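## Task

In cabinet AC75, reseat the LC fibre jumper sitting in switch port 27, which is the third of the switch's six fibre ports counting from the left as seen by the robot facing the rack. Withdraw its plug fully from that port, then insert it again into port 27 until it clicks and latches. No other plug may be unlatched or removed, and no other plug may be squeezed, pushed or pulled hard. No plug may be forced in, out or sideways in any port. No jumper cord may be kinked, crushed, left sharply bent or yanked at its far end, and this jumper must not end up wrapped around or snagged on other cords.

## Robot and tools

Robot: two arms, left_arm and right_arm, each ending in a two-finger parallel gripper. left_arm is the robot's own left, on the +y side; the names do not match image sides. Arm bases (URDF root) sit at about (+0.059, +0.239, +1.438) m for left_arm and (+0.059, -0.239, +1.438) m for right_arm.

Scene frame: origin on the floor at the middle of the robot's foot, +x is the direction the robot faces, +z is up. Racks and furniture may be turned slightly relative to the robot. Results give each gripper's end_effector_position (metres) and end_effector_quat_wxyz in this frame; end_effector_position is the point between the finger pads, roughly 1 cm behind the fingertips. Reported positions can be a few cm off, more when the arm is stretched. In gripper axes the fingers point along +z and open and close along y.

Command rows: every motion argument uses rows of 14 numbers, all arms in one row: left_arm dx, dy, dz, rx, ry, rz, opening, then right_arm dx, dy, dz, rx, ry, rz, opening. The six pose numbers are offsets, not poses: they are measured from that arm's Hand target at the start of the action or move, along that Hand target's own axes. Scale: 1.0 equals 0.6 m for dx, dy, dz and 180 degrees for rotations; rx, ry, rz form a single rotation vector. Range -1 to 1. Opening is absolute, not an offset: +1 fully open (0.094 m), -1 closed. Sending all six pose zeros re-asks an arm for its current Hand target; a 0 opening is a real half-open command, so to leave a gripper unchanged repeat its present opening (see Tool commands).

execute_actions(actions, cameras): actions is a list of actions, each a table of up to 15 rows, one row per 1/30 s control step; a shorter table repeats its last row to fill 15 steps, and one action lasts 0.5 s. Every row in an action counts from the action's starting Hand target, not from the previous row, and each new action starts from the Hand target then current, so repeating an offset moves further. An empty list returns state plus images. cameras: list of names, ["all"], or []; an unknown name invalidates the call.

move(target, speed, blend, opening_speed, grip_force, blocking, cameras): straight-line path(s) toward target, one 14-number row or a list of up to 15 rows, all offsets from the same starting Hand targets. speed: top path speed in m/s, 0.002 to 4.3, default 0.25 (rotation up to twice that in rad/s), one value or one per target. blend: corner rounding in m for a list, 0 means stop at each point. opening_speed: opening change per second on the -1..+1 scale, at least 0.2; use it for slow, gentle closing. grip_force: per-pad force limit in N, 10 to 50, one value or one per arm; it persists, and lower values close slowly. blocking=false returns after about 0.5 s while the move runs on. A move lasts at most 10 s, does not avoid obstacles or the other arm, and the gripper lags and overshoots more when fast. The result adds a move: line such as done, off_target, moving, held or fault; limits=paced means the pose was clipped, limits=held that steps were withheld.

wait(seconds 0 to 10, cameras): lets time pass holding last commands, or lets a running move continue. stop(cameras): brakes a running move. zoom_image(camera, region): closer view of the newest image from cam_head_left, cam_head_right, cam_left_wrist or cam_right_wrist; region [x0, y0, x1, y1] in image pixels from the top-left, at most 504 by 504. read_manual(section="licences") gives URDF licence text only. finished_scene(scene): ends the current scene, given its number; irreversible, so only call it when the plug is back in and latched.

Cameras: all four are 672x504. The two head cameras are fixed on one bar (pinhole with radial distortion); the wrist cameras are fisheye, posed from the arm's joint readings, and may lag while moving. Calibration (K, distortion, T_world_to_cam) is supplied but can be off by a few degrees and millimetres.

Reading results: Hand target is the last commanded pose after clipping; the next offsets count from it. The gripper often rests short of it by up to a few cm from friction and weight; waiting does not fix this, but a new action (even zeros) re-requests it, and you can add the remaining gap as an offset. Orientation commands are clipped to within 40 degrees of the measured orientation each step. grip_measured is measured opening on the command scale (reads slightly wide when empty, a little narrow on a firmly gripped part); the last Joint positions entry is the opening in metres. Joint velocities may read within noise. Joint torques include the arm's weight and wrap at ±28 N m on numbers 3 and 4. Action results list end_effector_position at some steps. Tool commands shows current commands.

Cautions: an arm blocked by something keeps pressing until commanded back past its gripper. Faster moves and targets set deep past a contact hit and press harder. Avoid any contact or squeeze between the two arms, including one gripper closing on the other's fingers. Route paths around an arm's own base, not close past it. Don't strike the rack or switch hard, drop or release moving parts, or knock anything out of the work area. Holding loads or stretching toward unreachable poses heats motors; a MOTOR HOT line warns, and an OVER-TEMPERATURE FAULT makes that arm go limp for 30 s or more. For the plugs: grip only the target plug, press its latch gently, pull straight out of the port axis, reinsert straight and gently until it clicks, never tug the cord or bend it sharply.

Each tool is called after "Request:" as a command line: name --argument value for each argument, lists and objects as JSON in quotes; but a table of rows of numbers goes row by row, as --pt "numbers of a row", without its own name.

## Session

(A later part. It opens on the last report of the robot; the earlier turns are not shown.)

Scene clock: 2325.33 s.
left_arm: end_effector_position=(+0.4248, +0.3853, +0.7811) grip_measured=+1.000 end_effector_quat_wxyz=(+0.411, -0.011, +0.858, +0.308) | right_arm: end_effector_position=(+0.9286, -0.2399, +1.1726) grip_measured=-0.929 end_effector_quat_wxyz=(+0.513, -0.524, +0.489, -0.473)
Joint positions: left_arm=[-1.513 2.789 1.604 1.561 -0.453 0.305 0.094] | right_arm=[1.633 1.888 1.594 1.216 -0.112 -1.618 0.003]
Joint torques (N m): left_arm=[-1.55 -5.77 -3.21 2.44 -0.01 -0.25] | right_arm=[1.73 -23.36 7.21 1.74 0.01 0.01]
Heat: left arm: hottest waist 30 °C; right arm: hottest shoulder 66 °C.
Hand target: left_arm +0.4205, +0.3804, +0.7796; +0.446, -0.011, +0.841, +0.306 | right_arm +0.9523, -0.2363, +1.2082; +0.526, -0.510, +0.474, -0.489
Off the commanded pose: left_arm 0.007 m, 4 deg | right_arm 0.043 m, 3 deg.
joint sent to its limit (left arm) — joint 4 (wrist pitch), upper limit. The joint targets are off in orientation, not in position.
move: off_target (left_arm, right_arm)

Request:
move --target '[0,0,0,0,0,0,1, 0.001,-0.0012,0.006,-0.0005,0,0,-1]' --speed 0.04 --cameras '["cam_right_wrist", "cam_head_left", "cam_head_right"]'

Request:
zoom_image --camera "cam_head_left" --region '[474, 352, 500, 374]'

Request:
zoom_image --camera "cam_head_right" --region '[436, 352, 462, 374]'

Request:
zoom_image --camera "cam_right_wrist" --region '[320, 150, 380, 220]'

Scene clock: 2335.07 s.
left_arm: end_effector_position=(+0.4248, +0.3853, +0.7811) grip_measured=+1.000 end_effector_quat_wxyz=(+0.411, -0.011, +0.858, +0.308) | right_arm: end_effector_position=(+0.9288, -0.2395, +1.1708) grip_measured=-0.929 end_effector_quat_wxyz=(+0.511, -0.526, +0.491, -0.470)
Joint positions: left_arm=[-1.513 2.789 1.604 1.561 -0.453 0.305 0.094] | right_arm=[1.633 1.888 1.594 1.207 -0.112 -1.618 0.003]
Joint torques (N m): left_arm=[-1.32 -6.18 -3.14 2.45 -0.01 -0.22] | right_arm=[1.79 -23.18 7.83 1.89 0.03 0.03]
Heat: left arm: hottest waist 30 °C; right arm: hottest shoulder 65 °C.
Hand target: left_arm +0.4205, +0.3804, +0.7796; +0.446, -0.011, +0.841, +0.306 | right_arm +0.9560, -0.2366, +1.2092; +0.526, -0.510, +0.474, -0.488
Off the commanded pose: left_arm 0.007 m, 4 deg | right_arm 0.047 m, 4 deg.
joint sent to its limit (left arm) — joint 4 (wrist pitch), upper limit. The joint targets are off in orientation, not in position.
move: off_target (left_arm, right_arm)
camera_calibration:
cam_right_wrist: T_world_to_cam=[[0.0377815, 0.00845208, 0.99925, -1.20297], [-0.518736, -0.854513, 0.0268412, 0.25027], [0.854099, -0.519361, -0.0279004, -0.75964], [0, 0, 0, 1]] pos_world=[0.824082, -0.170502, 1.17416]
Images, in order (width x height): cam_head_left 672x504, cam_head_right 672x504, cam_right_wrist 672x504.

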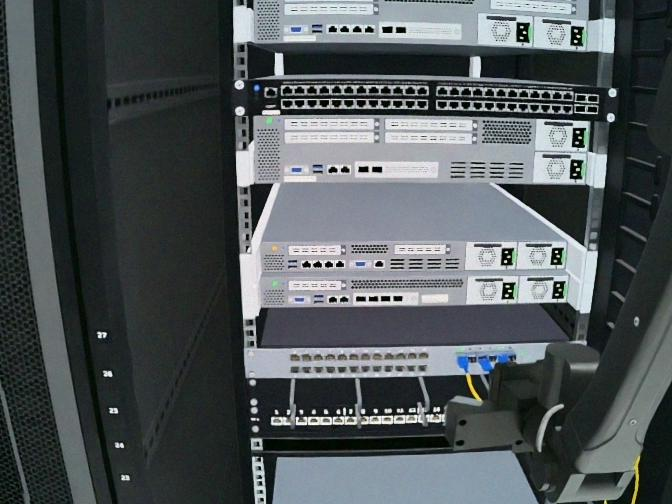

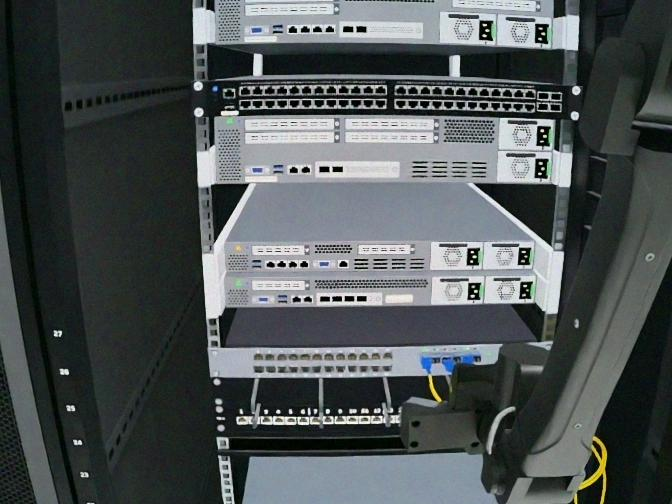

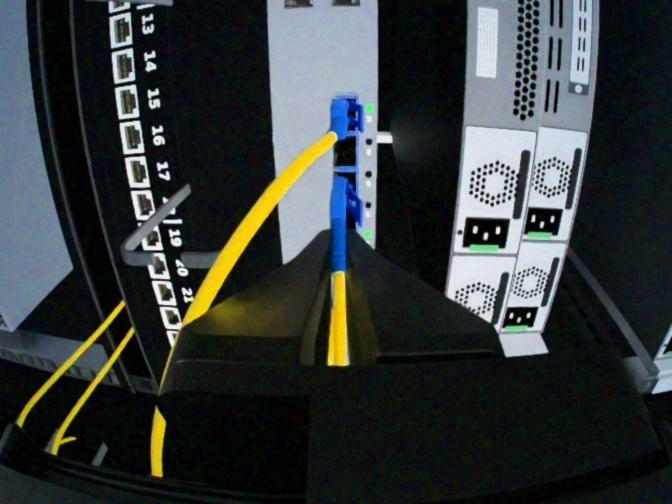

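Scaled by 19.385 from the camera's 672x504 image, which has a finer 960x720 frame.

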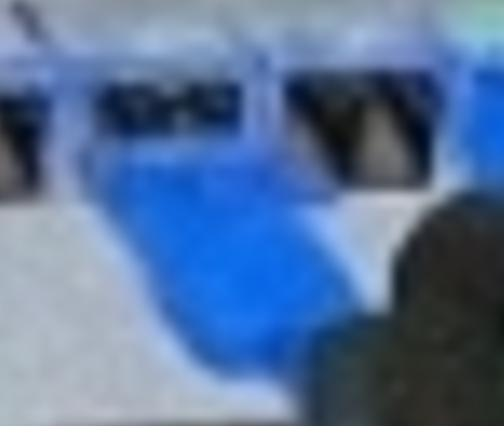

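Scaled by 19.385 from the camera's 672x504 image, which has a finer 960x720 frame.

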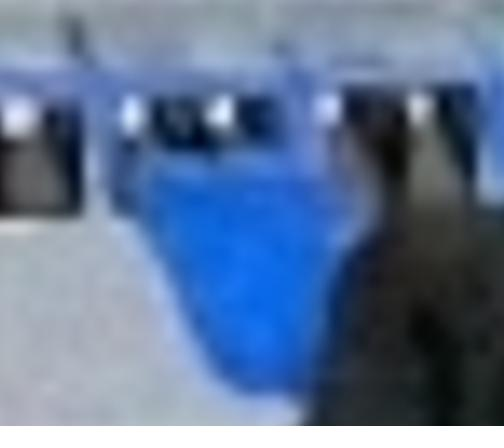

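Scaled by 7.200 from the camera's 672x504 image, which has a finer 960x720 frame.

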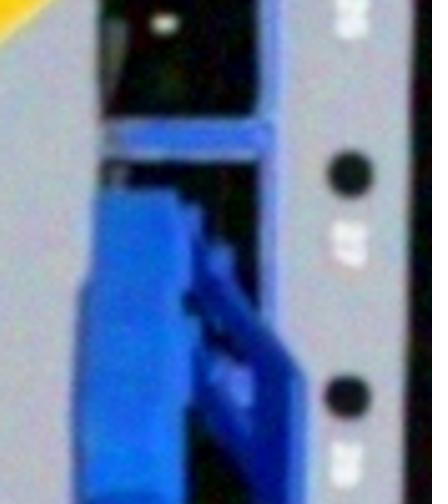

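Request:
move --target '[0,0,0,0,0,0,1, 0.0,-0.009,0.0065,0.0044,0,0,-1]' --speed 0.04 --cameras '["cam_right_wrist"]'

Request:
zoom_image --camera "cam_right_wrist" --region '[320, 150, 380, 220]'

Scene clock: 2344.63 s.
left_arm: end_effector_position=(+0.4248, +0.3853, +0.7811) grip_measured=+1.000 end_effector_quat_wxyz=(+0.411, -0.011, +0.858, +0.308) | right_arm: end_effector_position=(+0.9291, -0.2390, +1.1710) grip_measured=-0.929 end_effector_quat_wxyz=(+0.511, -0.525, +0.491, -0.470)
Joint positions: left_arm=[-1.513 2.789 1.604 1.561 -0.453 0.305 0.094] | right_arm=[1.634 1.888 1.595 1.207 -0.112 -1.618 0.003]
Joint torques (N m): left_arm=[-1.32 -5.77 -3.23 2.36 -0.02 -0.22] | right_arm=[1.9 -23.47 8.34 1.91 0.01 0.01]
Heat: left arm: hottest waist 30 °C; right arm: hottest shoulder 64 °C.
Hand target: left_arm +0.4205, +0.3804, +0.7796; +0.446, -0.011, +0.841, +0.306 | right_arm +0.9597, -0.2364, +1.2145; +0.529, -0.507, +0.471, -0.491
Off the commanded pose: left_arm 0.007 m, 4 deg | right_arm 0.053 m, 4 deg.
joint sent to its limit (left arm) — joint 4 (wrist pitch), upper limit. The joint targets are off in orientation, not in position.
move: off_target (left_arm, right_arm)
camera_calibration:
cam_right_wrist: T_world_to_cam=[[0.0373297, 0.00792476, 0.999272, -1.20292], [-0.518462, -0.854701, 0.0261463, 0.251354], [0.854286, -0.51906, -0.027797, -0.75977], [0, 0, 0, 1]] pos_world=[0.824283, -0.170001, 1.17436]
Images, in order (width x height): cam_right_wrist 672x504.

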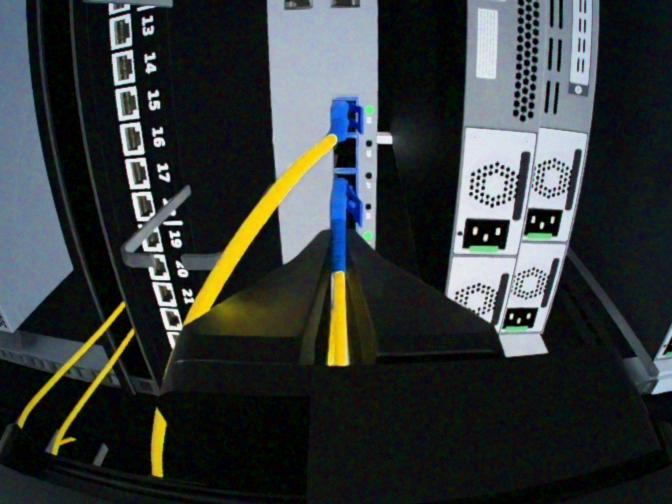

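Scaled by 7.200 from the camera's 672x504 image, which has a finer 960x720 frame.

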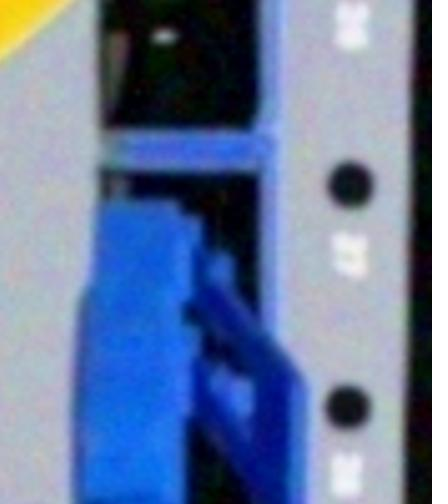

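Request:
move --target '[0,0,0,0,0,0,1, 0.005,-0.0005,-0.0117,0.0037,0,0,-1]' --speed 0.04 --cameras '["cam_right_wrist"]'

Request:
zoom_image --camera "cam_right_wrist" --region '[320, 150, 380, 220]'

Scene clock: 2353.30 s.
left_arm: end_effector_position=(+0.4248, +0.3853, +0.7811) grip_measured=+1.000 end_effector_quat_wxyz=(+0.411, -0.011, +0.858, +0.308) | right_arm: end_effector_position=(+0.9292, -0.2390, +1.1713) grip_measured=-0.929 end_effector_quat_wxyz=(+0.512, -0.525, +0.491, -0.471)
Joint positions: left_arm=[-1.513 2.789 1.604 1.561 -0.453 0.305 0.094] | right_arm=[1.634 1.888 1.595 1.208 -0.112 -1.618 0.003]
Joint torques (N m): left_arm=[-1.32 -6.07 -3.22 2.51 -0.02 -0.24] | right_arm=[1.14 -23.3 7.38 2.91 -0.17 0.09]
Heat: left arm: hottest waist 30 °C; right arm: hottest shoulder 64 °C.
Hand target: left_arm +0.4205, +0.3804, +0.7796; +0.446, -0.011, +0.841, +0.306 | right_arm +0.9529, -0.2399, +1.2146; +0.532, -0.504, +0.468, -0.494
Off the commanded pose: left_arm 0.007 m, 4 deg | right_arm 0.049 m, 5 deg.
joint sent to its limit (left arm) — joint 4 (wrist pitch), upper limit. The joint targets are off in orientation, not in position.
move: off_target (left_arm, right_arm)
camera_calibration:
cam_right_wrist: T_world_to_cam=[[0.0361636, 0.00793284, 0.999314, -1.20211], [-0.51851, -0.85469, 0.0255488, 0.252147], [0.854306, -0.519079, -0.0267954, -0.76105], [0, 0, 0, 1]] pos_world=[0.824384, -0.170001, 1.17446]
Images, in order (width x height): cam_right_wrist 672x504.

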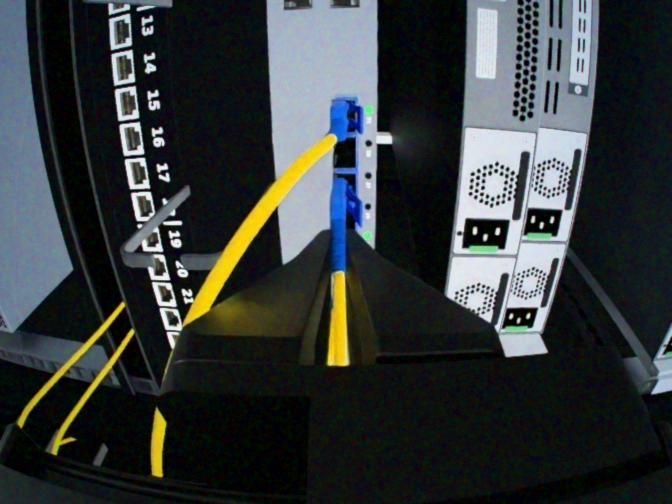

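Scaled by 7.200 from the camera's 672x504 image, which has a finer 960x720 frame.

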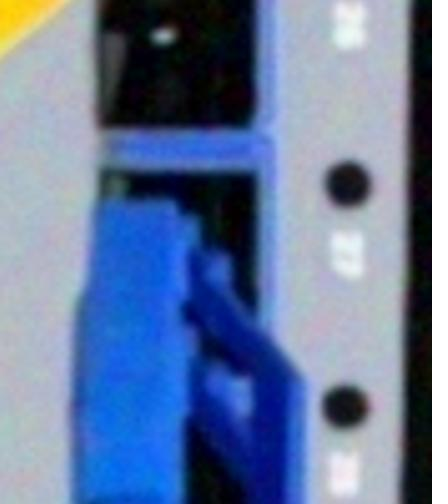

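Request:
move --target '[0,0,0,0,0,0,1, 0.0,-0.002,0,0.0019,0,0,-1]' --speed 0.04 --cameras '["cam_right_wrist"]'

Request:
zoom_image --camera "cam_right_wrist" --region '[320, 150, 380, 220]'

Scene clock: 2360.53 s.
left_arm: end_effector_position=(+0.4248, +0.3853, +0.7811) grip_measured=+1.000 end_effector_quat_wxyz=(+0.411, -0.011, +0.858, +0.308) | right_arm: end_effector_position=(+0.9292, -0.2390, +1.1718) grip_measured=-0.929 end_effector_quat_wxyz=(+0.512, -0.525, +0.490, -0.471)
Joint positions: left_arm=[-1.513 2.789 1.604 1.561 -0.453 0.305 0.094] | right_arm=[1.634 1.888 1.595 1.21 -0.112 -1.618 0.003]
Joint torques (N m): left_arm=[-1.85 -5.83 -3.18 2.51 -0.02 -0.24] | right_arm=[1.32 -22.77 7.43 3.08 -0.16 0.07]
Heat: left arm: hottest waist 30 °C; right arm: hottest shoulder 64 °C.
Hand target: left_arm +0.4205, +0.3804, +0.7796; +0.446, -0.011, +0.841, +0.306 | right_arm +0.9528, -0.2399, +1.2157; +0.534, -0.502, +0.467, -0.495
Off the commanded pose: left_arm 0.007 m, 4 deg | right_arm 0.050 m, 5 deg.
joint sent to its limit (left arm) — joint 4 (wrist pitch), upper limit. The joint targets are off in orientation, not in position.
move: off_target (left_arm, right_arm)
camera_calibration:
cam_right_wrist: T_world_to_cam=[[0.0343303, 0.00799846, 0.999379, -1.20097], [-0.518656, -0.854627, 0.0246566, 0.253319], [0.854294, -0.51918, -0.0251912, -0.762935], [0, 0, 0, 1]] pos_world=[0.824386, -0.170001, 1.17476]
Images, in order (width x height): cam_right_wrist 672x504.

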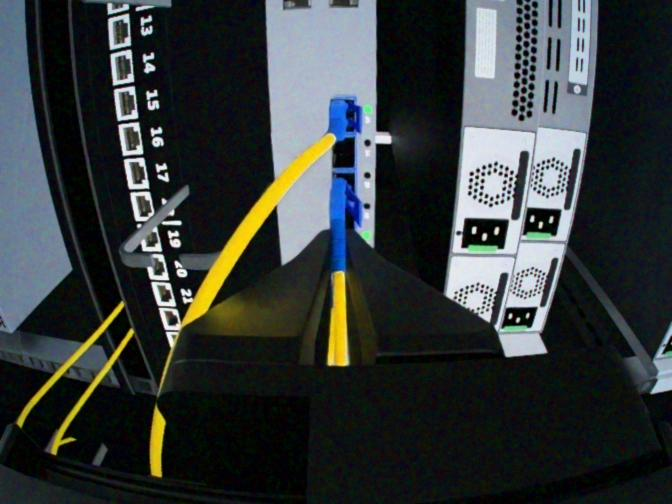

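Scaled by 7.200 from the camera's 672x504 image, which has a finer 960x720 frame.

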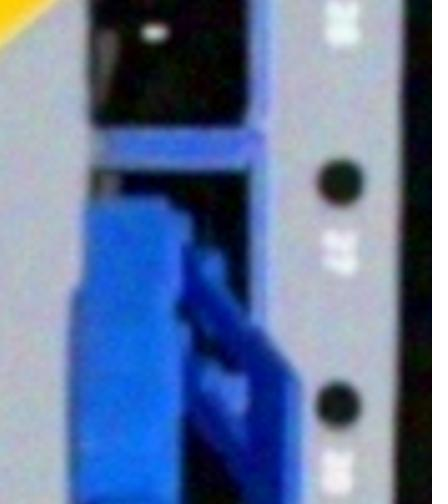

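Request:
move --target '[0,0,0,0,0,0,1, 0.0,0.0385,-0.0356,-0.0178,0,0,-1]' --speed 0.06

Request:
wait --seconds 0 --cameras '["cam_right_wrist"]'

Request:
zoom_image --camera "cam_right_wrist" --region '[320, 150, 380, 220]'

Scene clock: 2372.03 s.
left_arm: end_effector_position=(+0.4248, +0.3853, +0.7811) grip_measured=+1.000 end_effector_quat_wxyz=(+0.411, -0.011, +0.858, +0.308) | right_arm: end_effector_position=(+0.9255, -0.2387, +1.1687) grip_measured=-0.929 end_effector_quat_wxyz=(+0.510, -0.526, +0.492, -0.469)
Joint positions: left_arm=[-1.513 2.789 1.604 1.561 -0.453 0.305 0.094] | right_arm=[1.634 1.888 1.585 1.212 -0.112 -1.618 0.003]
Joint torques (N m): left_arm=[-1.61 -5.83 -3.22 2.44 -0.04 -0.26] | right_arm=[0.91 -22.18 4.4 2.8 -0.17 0.07]
Heat: left arm: hottest waist 30 °C; right arm: hottest shoulder 64 °C.
Hand target: left_arm +0.4205, +0.3804, +0.7796; +0.446, -0.011, +0.841, +0.306 | right_arm +0.9329, -0.2413, +1.1914; +0.519, -0.517, +0.480, -0.482
Off the commanded pose: left_arm 0.007 m, 4 deg | right_arm 0.024 m, 3 deg.
joint sent to its limit (left arm) — joint 4 (wrist pitch), upper limit. The joint targets are off in orientation, not in position.
move: off_target (left_arm, right_arm)

Scene clock: 2372.03 s.
left_arm: end_effector_position=(+0.4248, +0.3853, +0.7811) grip_measured=+1.000 end_effector_quat_wxyz=(+0.411, -0.011, +0.858, +0.308) | right_arm: end_effector_position=(+0.9255, -0.2387, +1.1687) grip_measured=-0.929 end_effector_quat_wxyz=(+0.510, -0.526, +0.492, -0.469)
Joint positions: left_arm=[-1.513 2.789 1.604 1.561 -0.453 0.305 0.094] | right_arm=[1.634 1.888 1.585 1.212 -0.112 -1.618 0.003]
Joint torques (N m): left_arm=[-1.61 -5.83 -3.22 2.44 -0.04 -0.26] | right_arm=[0.91 -22.18 4.4 2.8 -0.17 0.07]
Heat: left arm: hottest waist 30 °C; right arm: hottest shoulder 64 °C.
Hand target: left_arm +0.4205, +0.3804, +0.7796; +0.446, -0.011, +0.841, +0.306 | right_arm +0.9329, -0.2413, +1.1914; +0.519, -0.517, +0.480, -0.482
Tool commands: left_gripper/opening=+1.0 right_gripper/opening=-1.0
Off the commanded pose: left_arm 0.007 m, 4 deg | right_arm 0.024 m, 3 deg.
camera_calibration:
cam_right_wrist: T_world_to_cam=[[0.0418842, 0.00771746, 0.999093, -1.20455], [-0.518119, -0.854839, 0.0283239, 0.246845], [0.854282, -0.518836, -0.0318057, -0.751895], [0, 0, 0, 1]] pos_world=[0.820678, -0.169801, 1.17256]
Images, in order (width x height): cam_right_wrist 672x504.

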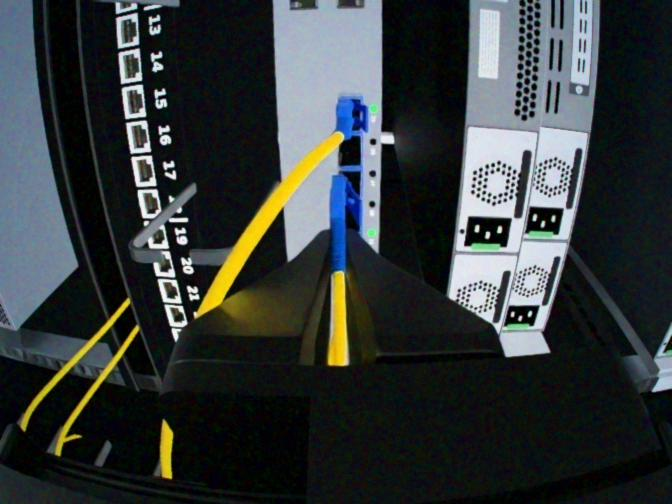

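Scaled by 7.200 from the camera's 672x504 image, which has a finer 960x720 frame.

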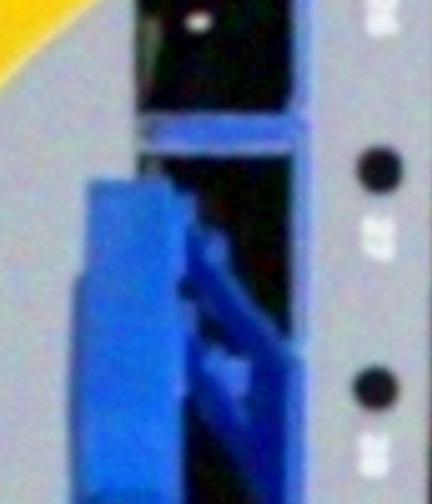

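Request:
move --target '[0,0,0,0,0,0,1, 0.014,-0.044,0.0356,0.022,0,0,-1]' --speed 0.05 --cameras '["cam_right_wrist", "cam_head_left", "cam_head_right"]'

Request:
zoom_image --camera "cam_right_wrist" --region '[320, 150, 380, 220]'

Scene clock: 2382.30 s.
left_arm: end_effector_position=(+0.4248, +0.3853, +0.7811) grip_measured=+1.000 end_effector_quat_wxyz=(+0.411, -0.011, +0.858, +0.308) | right_arm: end_effector_position=(+0.9293, -0.2399, +1.1752) grip_measured=-0.929 end_effector_quat_wxyz=(+0.517, -0.522, +0.486, -0.474)
Joint positions: left_arm=[-1.513 2.789 1.604 1.561 -0.453 0.305 0.094] | right_arm=[1.631 1.888 1.596 1.224 -0.119 -1.616 0.003]
Joint torques (N m): left_arm=[-1.2 -5.95 -3.25 2.39 0 -0.26] | right_arm=[0.21 -22.95 8.06 2.96 -0.25 0.18]
Heat: left arm: hottest waist 30 °C; right arm: hottest shoulder 63 °C.
Hand target: left_arm +0.4205, +0.3804, +0.7796; +0.446, -0.011, +0.841, +0.306 | right_arm +0.9548, -0.2481, +1.2180; +0.537, -0.498, +0.463, -0.499
Off the commanded pose: left_arm 0.007 m, 4 deg | right_arm 0.050 m, 5 deg.
joint sent to its limit (left arm) — joint 4 (wrist pitch), upper limit. The joint targets are off in orientation, not in position.
move: off_target (left_arm, right_arm)
camera_calibration:
cam_right_wrist: T_world_to_cam=[[0.0201433, 0.00797417, 0.999765, -1.19171], [-0.515032, -0.856998, 0.0172123, 0.257293], [0.856934, -0.515258, -0.0131558, -0.779033], [0, 0, 0, 1]] pos_world=[0.8241, -0.171401, 1.17676]
Images, in order (width x height): cam_head_left 672x504, cam_head_right 672x504, cam_right_wrist 672x504.

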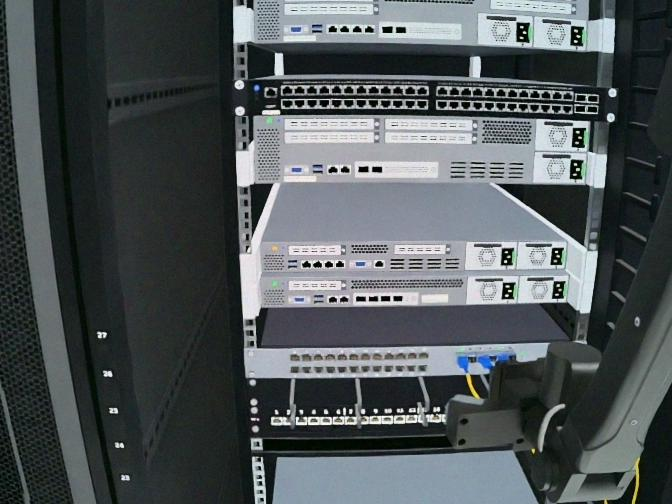

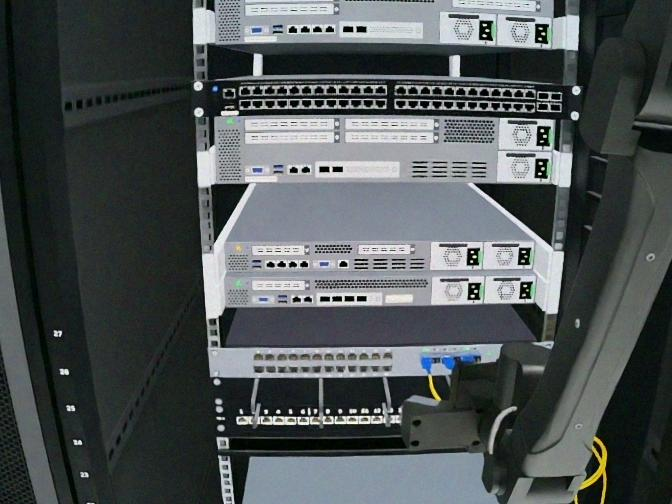

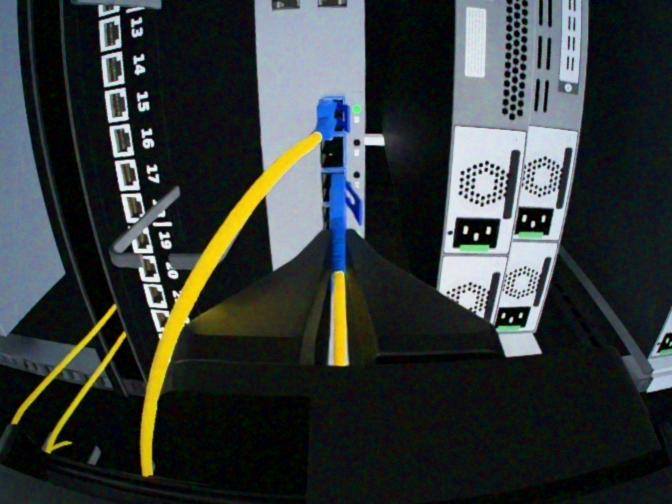

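Scaled by 7.200 from the camera's 672x504 image, which has a finer 960x720 frame.

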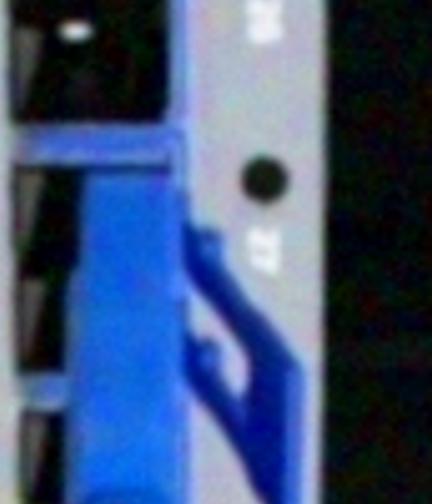

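Request:
move --target '[0,0,0,0,0,0,1, 0.004,0.029,-0.0117,-0.0187,0,0,-1]' --speed 0.05 --cameras '["cam_right_wrist"]'

Request:
zoom_image --camera "cam_right_wrist" --region '[320, 150, 380, 220]'

Scene clock: 2393.67 s.
left_arm: end_effector_position=(+0.4248, +0.3853, +0.7811) grip_measured=+1.000 end_effector_quat_wxyz=(+0.411, -0.011, +0.858, +0.308) | right_arm: end_effector_position=(+0.9291, -0.2416, +1.1727) grip_measured=-0.929 end_effector_quat_wxyz=(+0.514, -0.525, +0.488, -0.471)
Joint positions: left_arm=[-1.513 2.789 1.604 1.561 -0.453 0.305 0.094] | right_arm=[1.628 1.888 1.596 1.214 -0.121 -1.615 0.003]
Joint torques (N m): left_arm=[-1.49 -6.36 -3.21 2.41 0 -0.22] | right_arm=[0.38 -22.71 7.12 1.61 -0.14 0.17]
Heat: left arm: hottest waist 30 °C; right arm: hottest shoulder 63 °C.
Hand target: left_arm +0.4205, +0.3804, +0.7796; +0.446, -0.011, +0.841, +0.306 | right_arm +0.9493, -0.2508, +1.2002; +0.522, -0.514, +0.478, -0.485
Off the commanded pose: left_arm 0.007 m, 4 deg | right_arm 0.035 m, 2 deg.
joint sent to its limit (left arm) — joint 4 (wrist pitch), upper limit. The joint targets are off in orientation, not in position.
move: off_target (left_arm, right_arm)
camera_calibration:
cam_right_wrist: T_world_to_cam=[[0.0297944, 0.00927279, 0.999513, -1.19753], [-0.513982, -0.857485, 0.0232764, 0.247593], [0.857283, -0.514425, -0.0207822, -0.770984], [0, 0, 0, 1]] pos_world=[0.823889, -0.173202, 1.17516]
Images, in order (width x height): cam_right_wrist 672x504.

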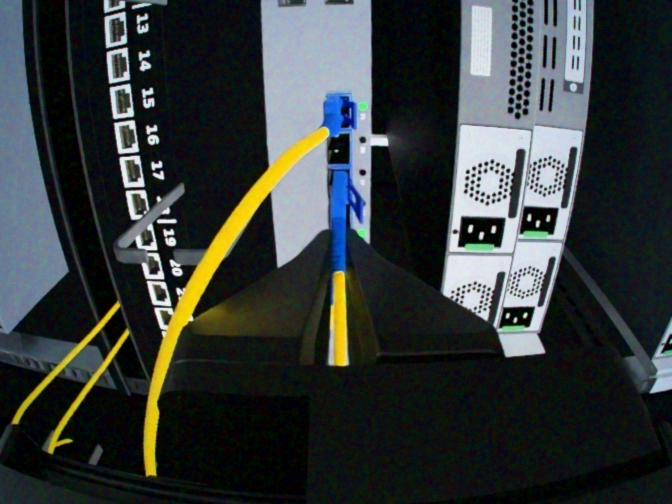

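Scaled by 7.200 from the camera's 672x504 image, which has a finer 960x720 frame.

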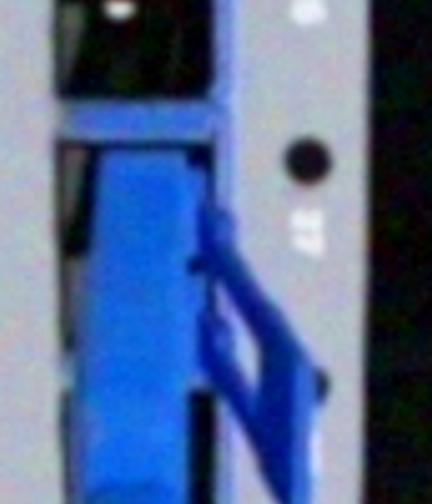

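Request:
move --target '[0,0,0,0,0,0,1, 0.0,0.0027,0.0,-0.0021,0,0,-1]' --speed 0.05 --cameras '["cam_right_wrist"]'

Request:
zoom_image --camera "cam_right_wrist" --region '[320, 150, 380, 220]'

Scene clock: 2404.27 s.
left_arm: end_effector_position=(+0.4248, +0.3853, +0.7811) grip_measured=+1.000 end_effector_quat_wxyz=(+0.411, -0.011, +0.858, +0.308) | right_arm: end_effector_position=(+0.9291, -0.2419, +1.1721) grip_measured=-0.929 end_effector_quat_wxyz=(+0.513, -0.526, +0.488, -0.471)
Joint positions: left_arm=[-1.513 2.789 1.604 1.561 -0.453 0.305 0.094] | right_arm=[1.628 1.888 1.596 1.211 -0.121 -1.615 0.003]
Joint torques (N m): left_arm=[-1.32 -5.54 -3.14 2.48 0.01 -0.27] | right_arm=[0.15 -22.65 6.95 1.51 -0.13 0.13]
Heat: left arm: hottest waist 30 °C; right arm: hottest shoulder 63 °C.
Hand target: left_arm +0.4205, +0.3804, +0.7796; +0.446, -0.011, +0.841, +0.306 | right_arm +0.9493, -0.2509, +1.1985; +0.520, -0.516, +0.479, -0.483
Off the commanded pose: left_arm 0.007 m, 4 deg | right_arm 0.035 m, 2 deg.
joint sent to its limit (left arm) — joint 4 (wrist pitch), upper limit. The joint targets are off in orientation, not in position.
move: off_target (left_arm, right_arm)
camera_calibration:
cam_right_wrist: T_world_to_cam=[[0.0325073, 0.00949517, 0.999426, -1.19922], [-0.514037, -0.857407, 0.0248655, 0.245621], [0.857152, -0.514551, -0.0229912, -0.768411], [0, 0, 0, 1]] pos_world=[0.823886, -0.173402, 1.17476]
Images, in order (width x height): cam_right_wrist 672x504.

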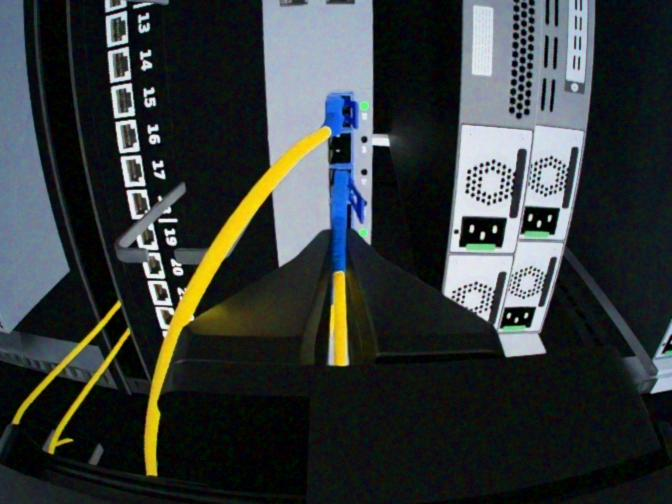

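Scaled by 7.200 from the camera's 672x504 image, which has a finer 960x720 frame.

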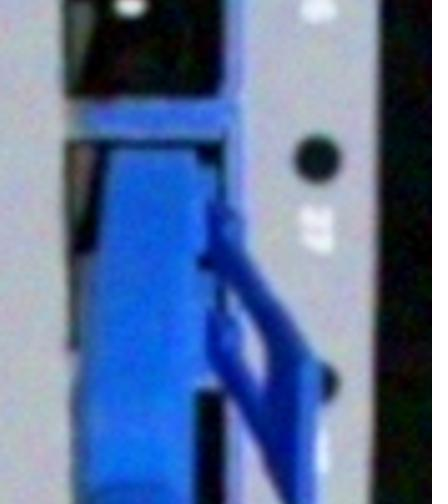

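Request:
zoom_image --camera "cam_right_wrist" --region '[322, 128, 362, 172]'

Request:
zoom_image --camera "cam_right_wrist" --region '[322, 166, 366, 236]'

Scaled by 11.455 from the camera's 672x504 image, which has a finer 960x720 frame.

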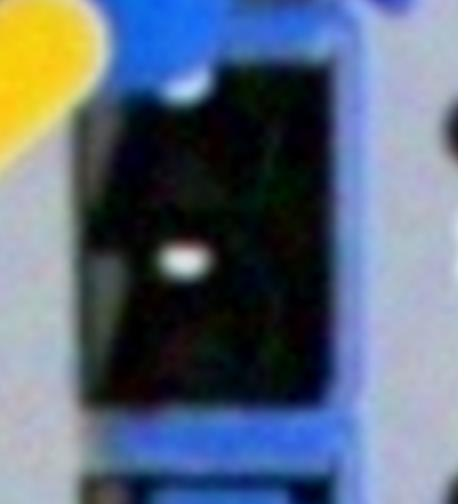

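Scaled by 7.200 from the camera's 672x504 image, which has a finer 960x720 frame.

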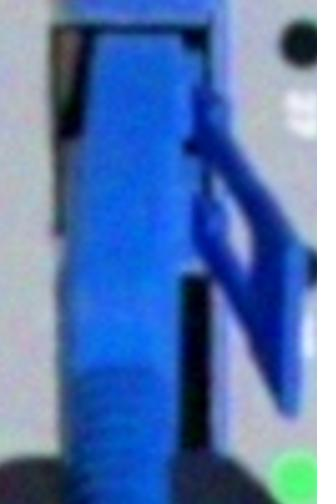

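Request:
move --target '[0,0,0,0,0,0,1, 0.0,0.023,-0.0175,-0.0125,0,0,-1]' --speed 0.05 --cameras '["cam_right_wrist"]'

Request:
zoom_image --camera "cam_right_wrist" --region '[320, 150, 380, 220]'

Scene clock: 2434.93 s.
left_arm: end_effector_position=(+0.4248, +0.3853, +0.7811) grip_measured=+1.000 end_effector_quat_wxyz=(+0.411, -0.011, +0.858, +0.308) | right_arm: end_effector_position=(+0.9291, -0.2445, +1.1705) grip_measured=-0.929 end_effector_quat_wxyz=(+0.511, -0.528, +0.490, -0.470)
Joint positions: left_arm=[-1.513 2.789 1.604 1.561 -0.453 0.305 0.094] | right_arm=[1.624 1.887 1.596 1.205 -0.121 -1.615 0.003]
Joint torques (N m): left_arm=[-1.32 -5.89 -3.34 2.39 -0.02 -0.27] | right_arm=[0.32 -22.48 5.07 1.25 -0.13 0.12]
Heat: left arm: hottest waist 30 °C; right arm: hottest shoulder 63 °C.
Hand target: left_arm +0.4205, +0.3804, +0.7796; +0.446, -0.011, +0.841, +0.306 | right_arm +0.9390, -0.2518, +1.1847; +0.510, -0.526, +0.489, -0.474
Off the commanded pose: left_arm 0.007 m, 4 deg | right_arm 0.019 m, 1 deg.
joint sent to its limit (left arm) — joint 4 (wrist pitch), upper limit. The joint targets are off in orientation, not in position.
move: off_target (left_arm, right_arm)
camera_calibration:
cam_right_wrist: T_world_to_cam=[[0.0392652, 0.0122365, 0.999154, -1.20287], [-0.515459, -0.856363, 0.0307445, 0.238057], [0.856014, -0.51623, -0.0273178, -0.76417], [0, 0, 0, 1]] pos_world=[0.82408, -0.175905, 1.17365]
Images, in order (width x height): cam_right_wrist 672x504.

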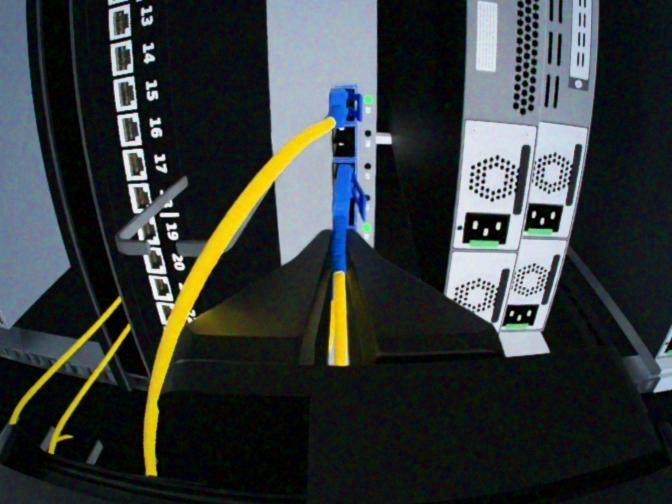

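Scaled by 7.200 from the camera's 672x504 image, which has a finer 960x720 frame.

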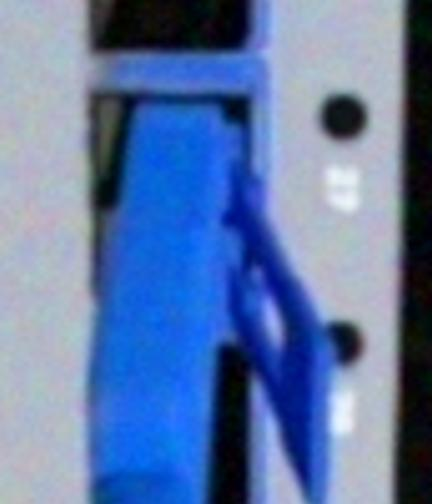

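Request:
move --target '[0,0,0,0,0,0,1, -0.025,0.0,0,0,0,0,-1]' --speed 0.05 --cameras '["cam_right_wrist"]'

Request:
zoom_image --camera "cam_right_wrist" --region '[320, 150, 380, 220]'

Scene clock: 2458.13 s.
left_arm: end_effector_position=(+0.4248, +0.3853, +0.7811) grip_measured=+1.000 end_effector_quat_wxyz=(+0.411, -0.011, +0.858, +0.308) | right_arm: end_effector_position=(+0.9287, -0.2409, +1.1695) grip_measured=-0.929 end_effector_quat_wxyz=(+0.508, -0.528, +0.492, -0.470)
Joint positions: left_arm=[-1.513 2.789 1.604 1.561 -0.453 0.305 0.094] | right_arm=[1.631 1.887 1.593 1.201 -0.111 -1.621 0.003]
Joint torques (N m): left_arm=[-1.32 -6.01 -3.19 2.5 0 -0.24] | right_arm=[1.44 -22.01 4.79 1.51 0.07 -0.01]
Heat: left arm: hottest waist 30 °C; right arm: hottest shoulder 63 °C.
Hand target: left_arm +0.4205, +0.3804, +0.7796; +0.446, -0.011, +0.841, +0.306 | right_arm +0.9378, -0.2366, +1.1845; +0.510, -0.526, +0.489, -0.474
Off the commanded pose: left_arm 0.007 m, 4 deg | right_arm 0.018 m, 1 deg.
joint sent to its limit (left arm) — joint 4 (wrist pitch), upper limit. The joint targets are off in orientation, not in position.
move: off_target (left_arm, right_arm)
camera_calibration:
cam_right_wrist: T_world_to_cam=[[0.044249, 0.0124177, 0.998943, -1.20634], [-0.519478, -0.853822, 0.0336244, 0.241981], [0.853337, -0.520417, -0.03133, -0.75573], [0, 0, 0, 1]] pos_world=[0.823976, -0.171706, 1.17325]
Images, in order (width x height): cam_right_wrist 672x504.

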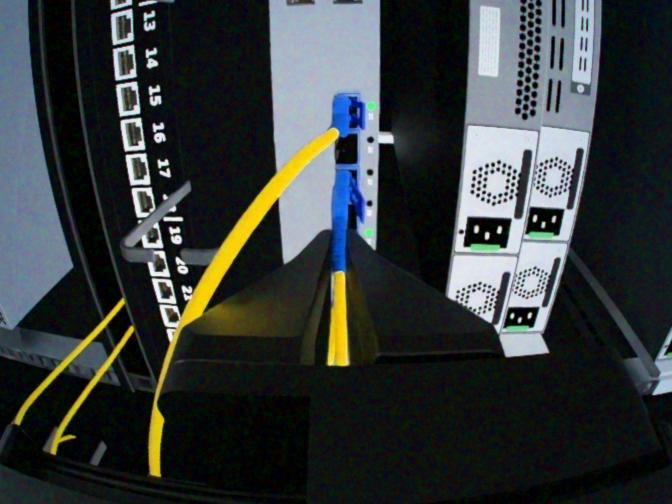

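Scaled by 7.200 from the camera's 672x504 image, which has a finer 960x720 frame.

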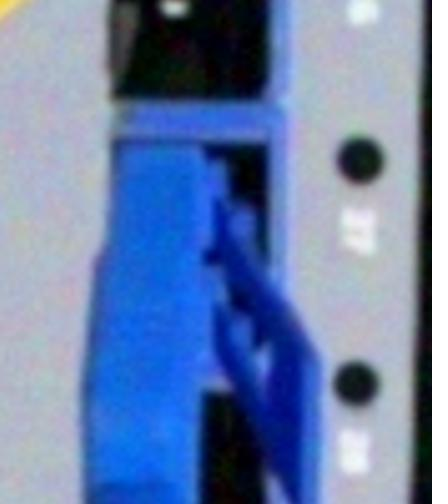

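Request:
move --target '[0,0,0,0,0,0,1, 0.004,-0.004,0.022,0.002,0,0,-1]' --speed 0.05

Request:
move --target '[0,0,0,0,0,0,1, 0.001,-0.002,0.008,0.001,0,0,-1]' --speed 0.05 --cameras '["cam_right_wrist"]'

Request:
zoom_image --camera "cam_right_wrist" --region '[320, 150, 380, 220]'

Scene clock: 2470.63 s.
left_arm: end_effector_position=(+0.4248, +0.3853, +0.7811) grip_measured=+1.000 end_effector_quat_wxyz=(+0.411, -0.011, +0.858, +0.308) | right_arm: end_effector_position=(+0.9290, -0.2408, +1.1673) grip_measured=-0.929 end_effector_quat_wxyz=(+0.506, -0.530, +0.495, -0.467)
Joint positions: left_arm=[-1.513 2.789 1.604 1.561 -0.453 0.305 0.094] | right_arm=[1.631 1.886 1.594 1.189 -0.111 -1.621 0.003]
Joint torques (N m): left_arm=[-1.55 -5.95 -3.21 2.48 -0.03 -0.23] | right_arm=[1.55 -21.89 8.17 0.94 0.02 0.01]
Heat: left arm: hottest waist 30 °C; right arm: hottest shoulder 62 °C.
Hand target: left_arm +0.4205, +0.3804, +0.7796; +0.446, -0.011, +0.841, +0.306 | right_arm +0.9513, -0.2381, +1.1866; +0.512, -0.524, +0.487, -0.475
Off the commanded pose: left_arm 0.007 m, 4 deg | right_arm 0.030 m, 2 deg.
joint sent to its limit (left arm) — joint 4 (wrist pitch), upper limit. The joint targets are off in orientation, not in position.
move: off_target (left_arm, right_arm)

Scene clock: 2471.33 s.
left_arm: end_effector_position=(+0.4248, +0.3853, +0.7811) grip_measured=+1.000 end_effector_quat_wxyz=(+0.411, -0.011, +0.858, +0.308) | right_arm: end_effector_position=(+0.9295, -0.2408, +1.1666) grip_measured=-0.929 end_effector_quat_wxyz=(+0.505, -0.531, +0.496, -0.466)
Joint positions: left_arm=[-1.513 2.789 1.604 1.561 -0.453 0.305 0.094] | right_arm=[1.631 1.886 1.596 1.184 -0.111 -1.621 0.003]
Joint torques (N m): left_arm=[-1.44 -6.18 -3.26 2.47 -0.01 -0.24] | right_arm=[1.61 -21.6 9.2 0.81 0.01 0.01]
Heat: left arm: hottest waist 30 °C; right arm: hottest shoulder 62 °C.
Hand target: left_arm +0.4205, +0.3804, +0.7796; +0.446, -0.011, +0.841, +0.306 | right_arm +0.9561, -0.2383, +1.1877; +0.513, -0.523, +0.486, -0.476
Off the commanded pose: left_arm 0.007 m, 4 deg | right_arm 0.034 m, 2 deg.
joint sent to its limit (left arm) — joint 4 (wrist pitch), upper limit. The joint targets are off in orientation, not in position.
move: off_target (left_arm, right_arm)
camera_calibration:
cam_right_wrist: T_world_to_cam=[[0.0578746, 0.0122854, 0.998248, -1.21532], [-0.518395, -0.854179, 0.0405669, 0.23335], [0.853181, -0.519834, -0.0430666, -0.742465], [0, 0, 0, 1]] pos_world=[0.824761, -0.171706, 1.17175]
Images, in order (width x height): cam_right_wrist 672x504.

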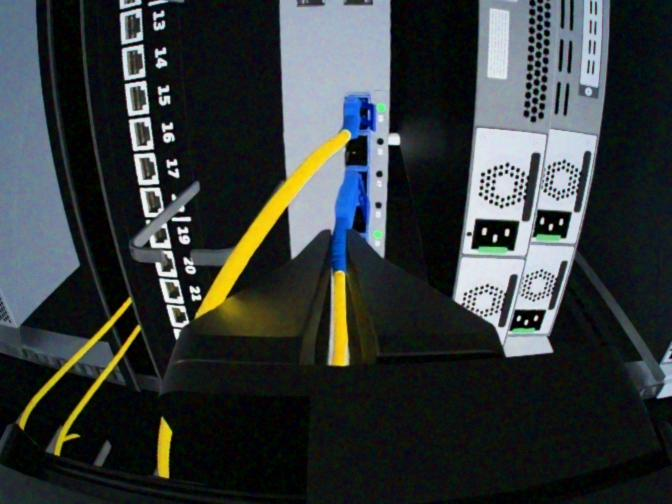

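Scaled by 7.200 from the camera's 672x504 image, which has a finer 960x720 frame.

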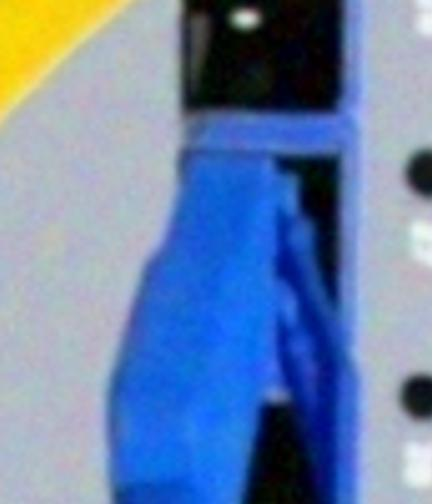

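Request:
move --target '[0,0,0,0,0,0,1, 0.002,-0.0142,-0.0175,0.0166,0,0,-1]' --speed 0.05 --cameras '["cam_right_wrist"]'

Request:
zoom_image --camera "cam_right_wrist" --region '[320, 150, 380, 220]'

Scene clock: 2484.13 s.
left_arm: end_effector_position=(+0.4248, +0.3853, +0.7811) grip_measured=+1.000 end_effector_quat_wxyz=(+0.411, -0.011, +0.858, +0.308) | right_arm: end_effector_position=(+0.9297, -0.2410, +1.1717) grip_measured=-0.929 end_effector_quat_wxyz=(+0.510, -0.526, +0.490, -0.472)
Joint positions: left_arm=[-1.513 2.789 1.604 1.561 -0.453 0.305 0.094] | right_arm=[1.631 1.886 1.596 1.205 -0.111 -1.621 0.003]
Joint torques (N m): left_arm=[-1.32 -5.89 -3.22 2.43 -0.02 -0.25] | right_arm=[0.97 -21.3 7.42 3.03 -0.2 0.11]
Heat: left arm: hottest waist 30 °C; right arm: hottest shoulder 63 °C.
Hand target: left_arm +0.4205, +0.3804, +0.7796; +0.446, -0.011, +0.841, +0.306 | right_arm +0.9459, -0.2403, +1.1965; +0.526, -0.510, +0.474, -0.488
Off the commanded pose: left_arm 0.007 m, 4 deg | right_arm 0.030 m, 4 deg.
joint sent to its limit (left arm) — joint 4 (wrist pitch), upper limit. The joint targets are off in orientation, not in position.
move: off_target (left_arm, right_arm)
camera_calibration:
cam_right_wrist: T_world_to_cam=[[0.0373482, 0.013015, 0.999218, -1.20231], [-0.519971, -0.853638, 0.030554, 0.246416], [0.853367, -0.520705, -0.0251144, -0.763973], [0, 0, 0, 1]] pos_world=[0.824983, -0.171807, 1.17465]
Images, in order (width x height): cam_right_wrist 672x504.

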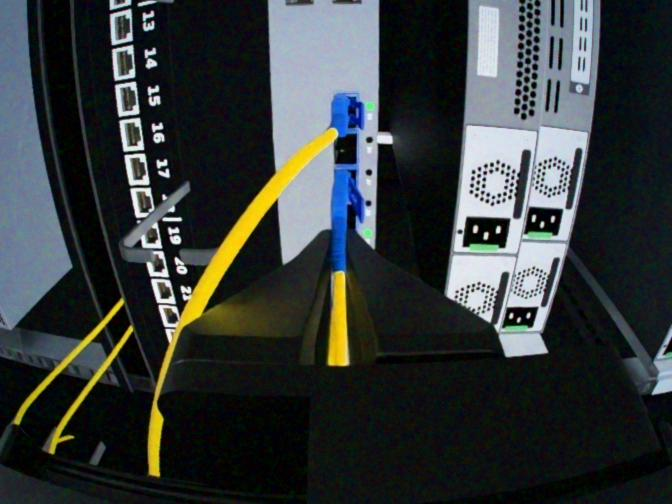

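Scaled by 7.200 from the camera's 672x504 image, which has a finer 960x720 frame.

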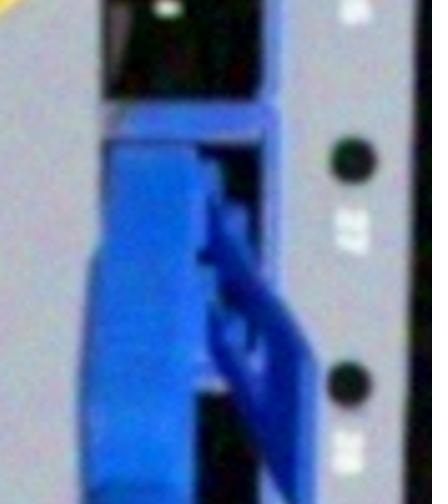

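Request:
move --target '[0,0,0,0,0,0,1, 0.0016,-0.0233,0.0204,0.0111,0,0,-1]' --speed 0.05

Request:
move --target '[0,0,0,0,0,0,1, 0.0008,-0.0116,0.0102,0.0055,0,0,-1]' --speed 0.05 --cameras '["cam_right_wrist"]'

Request:
zoom_image --camera "cam_right_wrist" --region '[320, 150, 380, 220]'

Scene clock: 2497.47 s.
left_arm: end_effector_position=(+0.4248, +0.3853, +0.7811) grip_measured=+1.000 end_effector_quat_wxyz=(+0.411, -0.011, +0.858, +0.308) | right_arm: end_effector_position=(+0.9300, -0.2410, +1.1725) grip_measured=-0.929 end_effector_quat_wxyz=(+0.511, -0.526, +0.489, -0.473)
Joint positions: left_arm=[-1.513 2.789 1.604 1.561 -0.453 0.305 0.094] | right_arm=[1.631 1.887 1.597 1.208 -0.112 -1.621 0.003]
Joint torques (N m): left_arm=[-1.32 -5.48 -3.21 2.44 0 -0.24] | right_arm=[1.26 -22.42 9.51 3.12 -0.24 0.11]
Heat: left arm: hottest waist 30 °C; right arm: hottest shoulder 63 °C.
Hand target: left_arm +0.4205, +0.3804, +0.7796; +0.446, -0.011, +0.841, +0.306 | right_arm +0.9578, -0.2403, +1.2107; +0.535, -0.501, +0.465, -0.497
Off the commanded pose: left_arm 0.007 m, 4 deg | right_arm 0.047 m, 6 deg.
joint sent to its limit (left arm) — joint 4 (wrist pitch), upper limit. The joint targets are off in orientation, not in position.
move: off_target (left_arm, right_arm)

Scene clock: 2498.23 s.
left_arm: end_effector_position=(+0.4248, +0.3853, +0.7811) grip_measured=+1.000 end_effector_quat_wxyz=(+0.411, -0.011, +0.858, +0.308) | right_arm: end_effector_position=(+0.9303, -0.2410, +1.1728) grip_measured=-0.929 end_effector_quat_wxyz=(+0.512, -0.525, +0.488, -0.474)
Joint positions: left_arm=[-1.513 2.789 1.604 1.561 -0.453 0.305 0.094] | right_arm=[1.631 1.888 1.599 1.211 -0.112 -1.621 0.003]
Joint torques (N m): left_arm=[-1.55 -5.83 -3.23 2.45 0 -0.25] | right_arm=[1.26 -22.07 10.1 2.95 -0.23 0.14]
Heat: left arm: hottest waist 30 °C; right arm: hottest shoulder 63 °C.
Hand target: left_arm +0.4205, +0.3804, +0.7796; +0.446, -0.011, +0.841, +0.306 | right_arm +0.9633, -0.2404, +1.2180; +0.539, -0.496, +0.461, -0.501
Off the commanded pose: left_arm 0.007 m, 4 deg | right_arm 0.056 m, 6 deg.
joint sent to its limit (left arm) — joint 4 (wrist pitch), upper limit. The joint targets are off in orientation, not in position.
move: off_target (left_arm, right_arm)
camera_calibration:
cam_right_wrist: T_world_to_cam=[[0.0296492, 0.0133058, 0.999472, -1.19653], [-0.519892, -0.853812, 0.0267892, 0.251052], [0.853717, -0.520412, -0.0183972, -0.772615], [0, 0, 0, 1]] pos_world=[0.825591, -0.171807, 1.17496]
Images, in order (width x height): cam_right_wrist 672x504.

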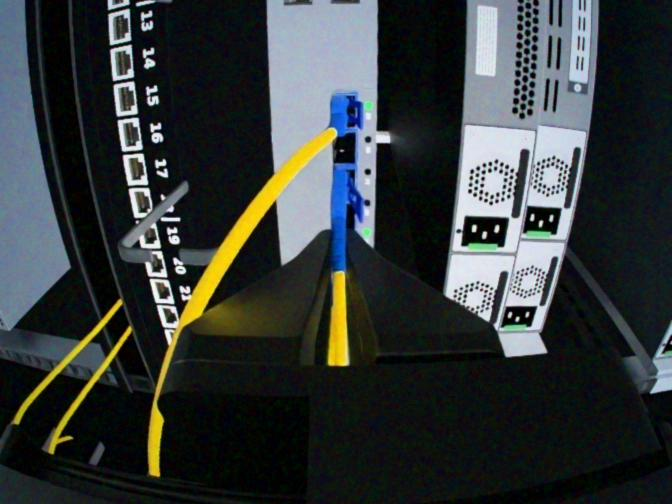

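Scaled by 7.200 from the camera's 672x504 image, which has a finer 960x720 frame.

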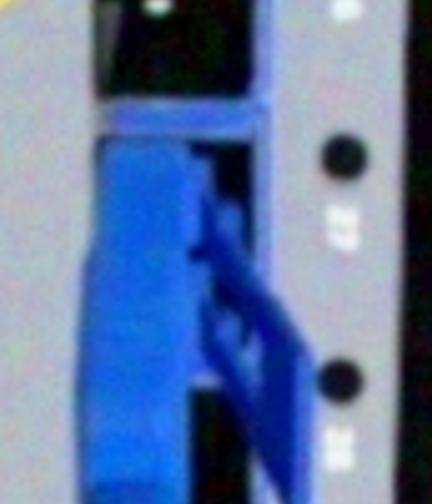

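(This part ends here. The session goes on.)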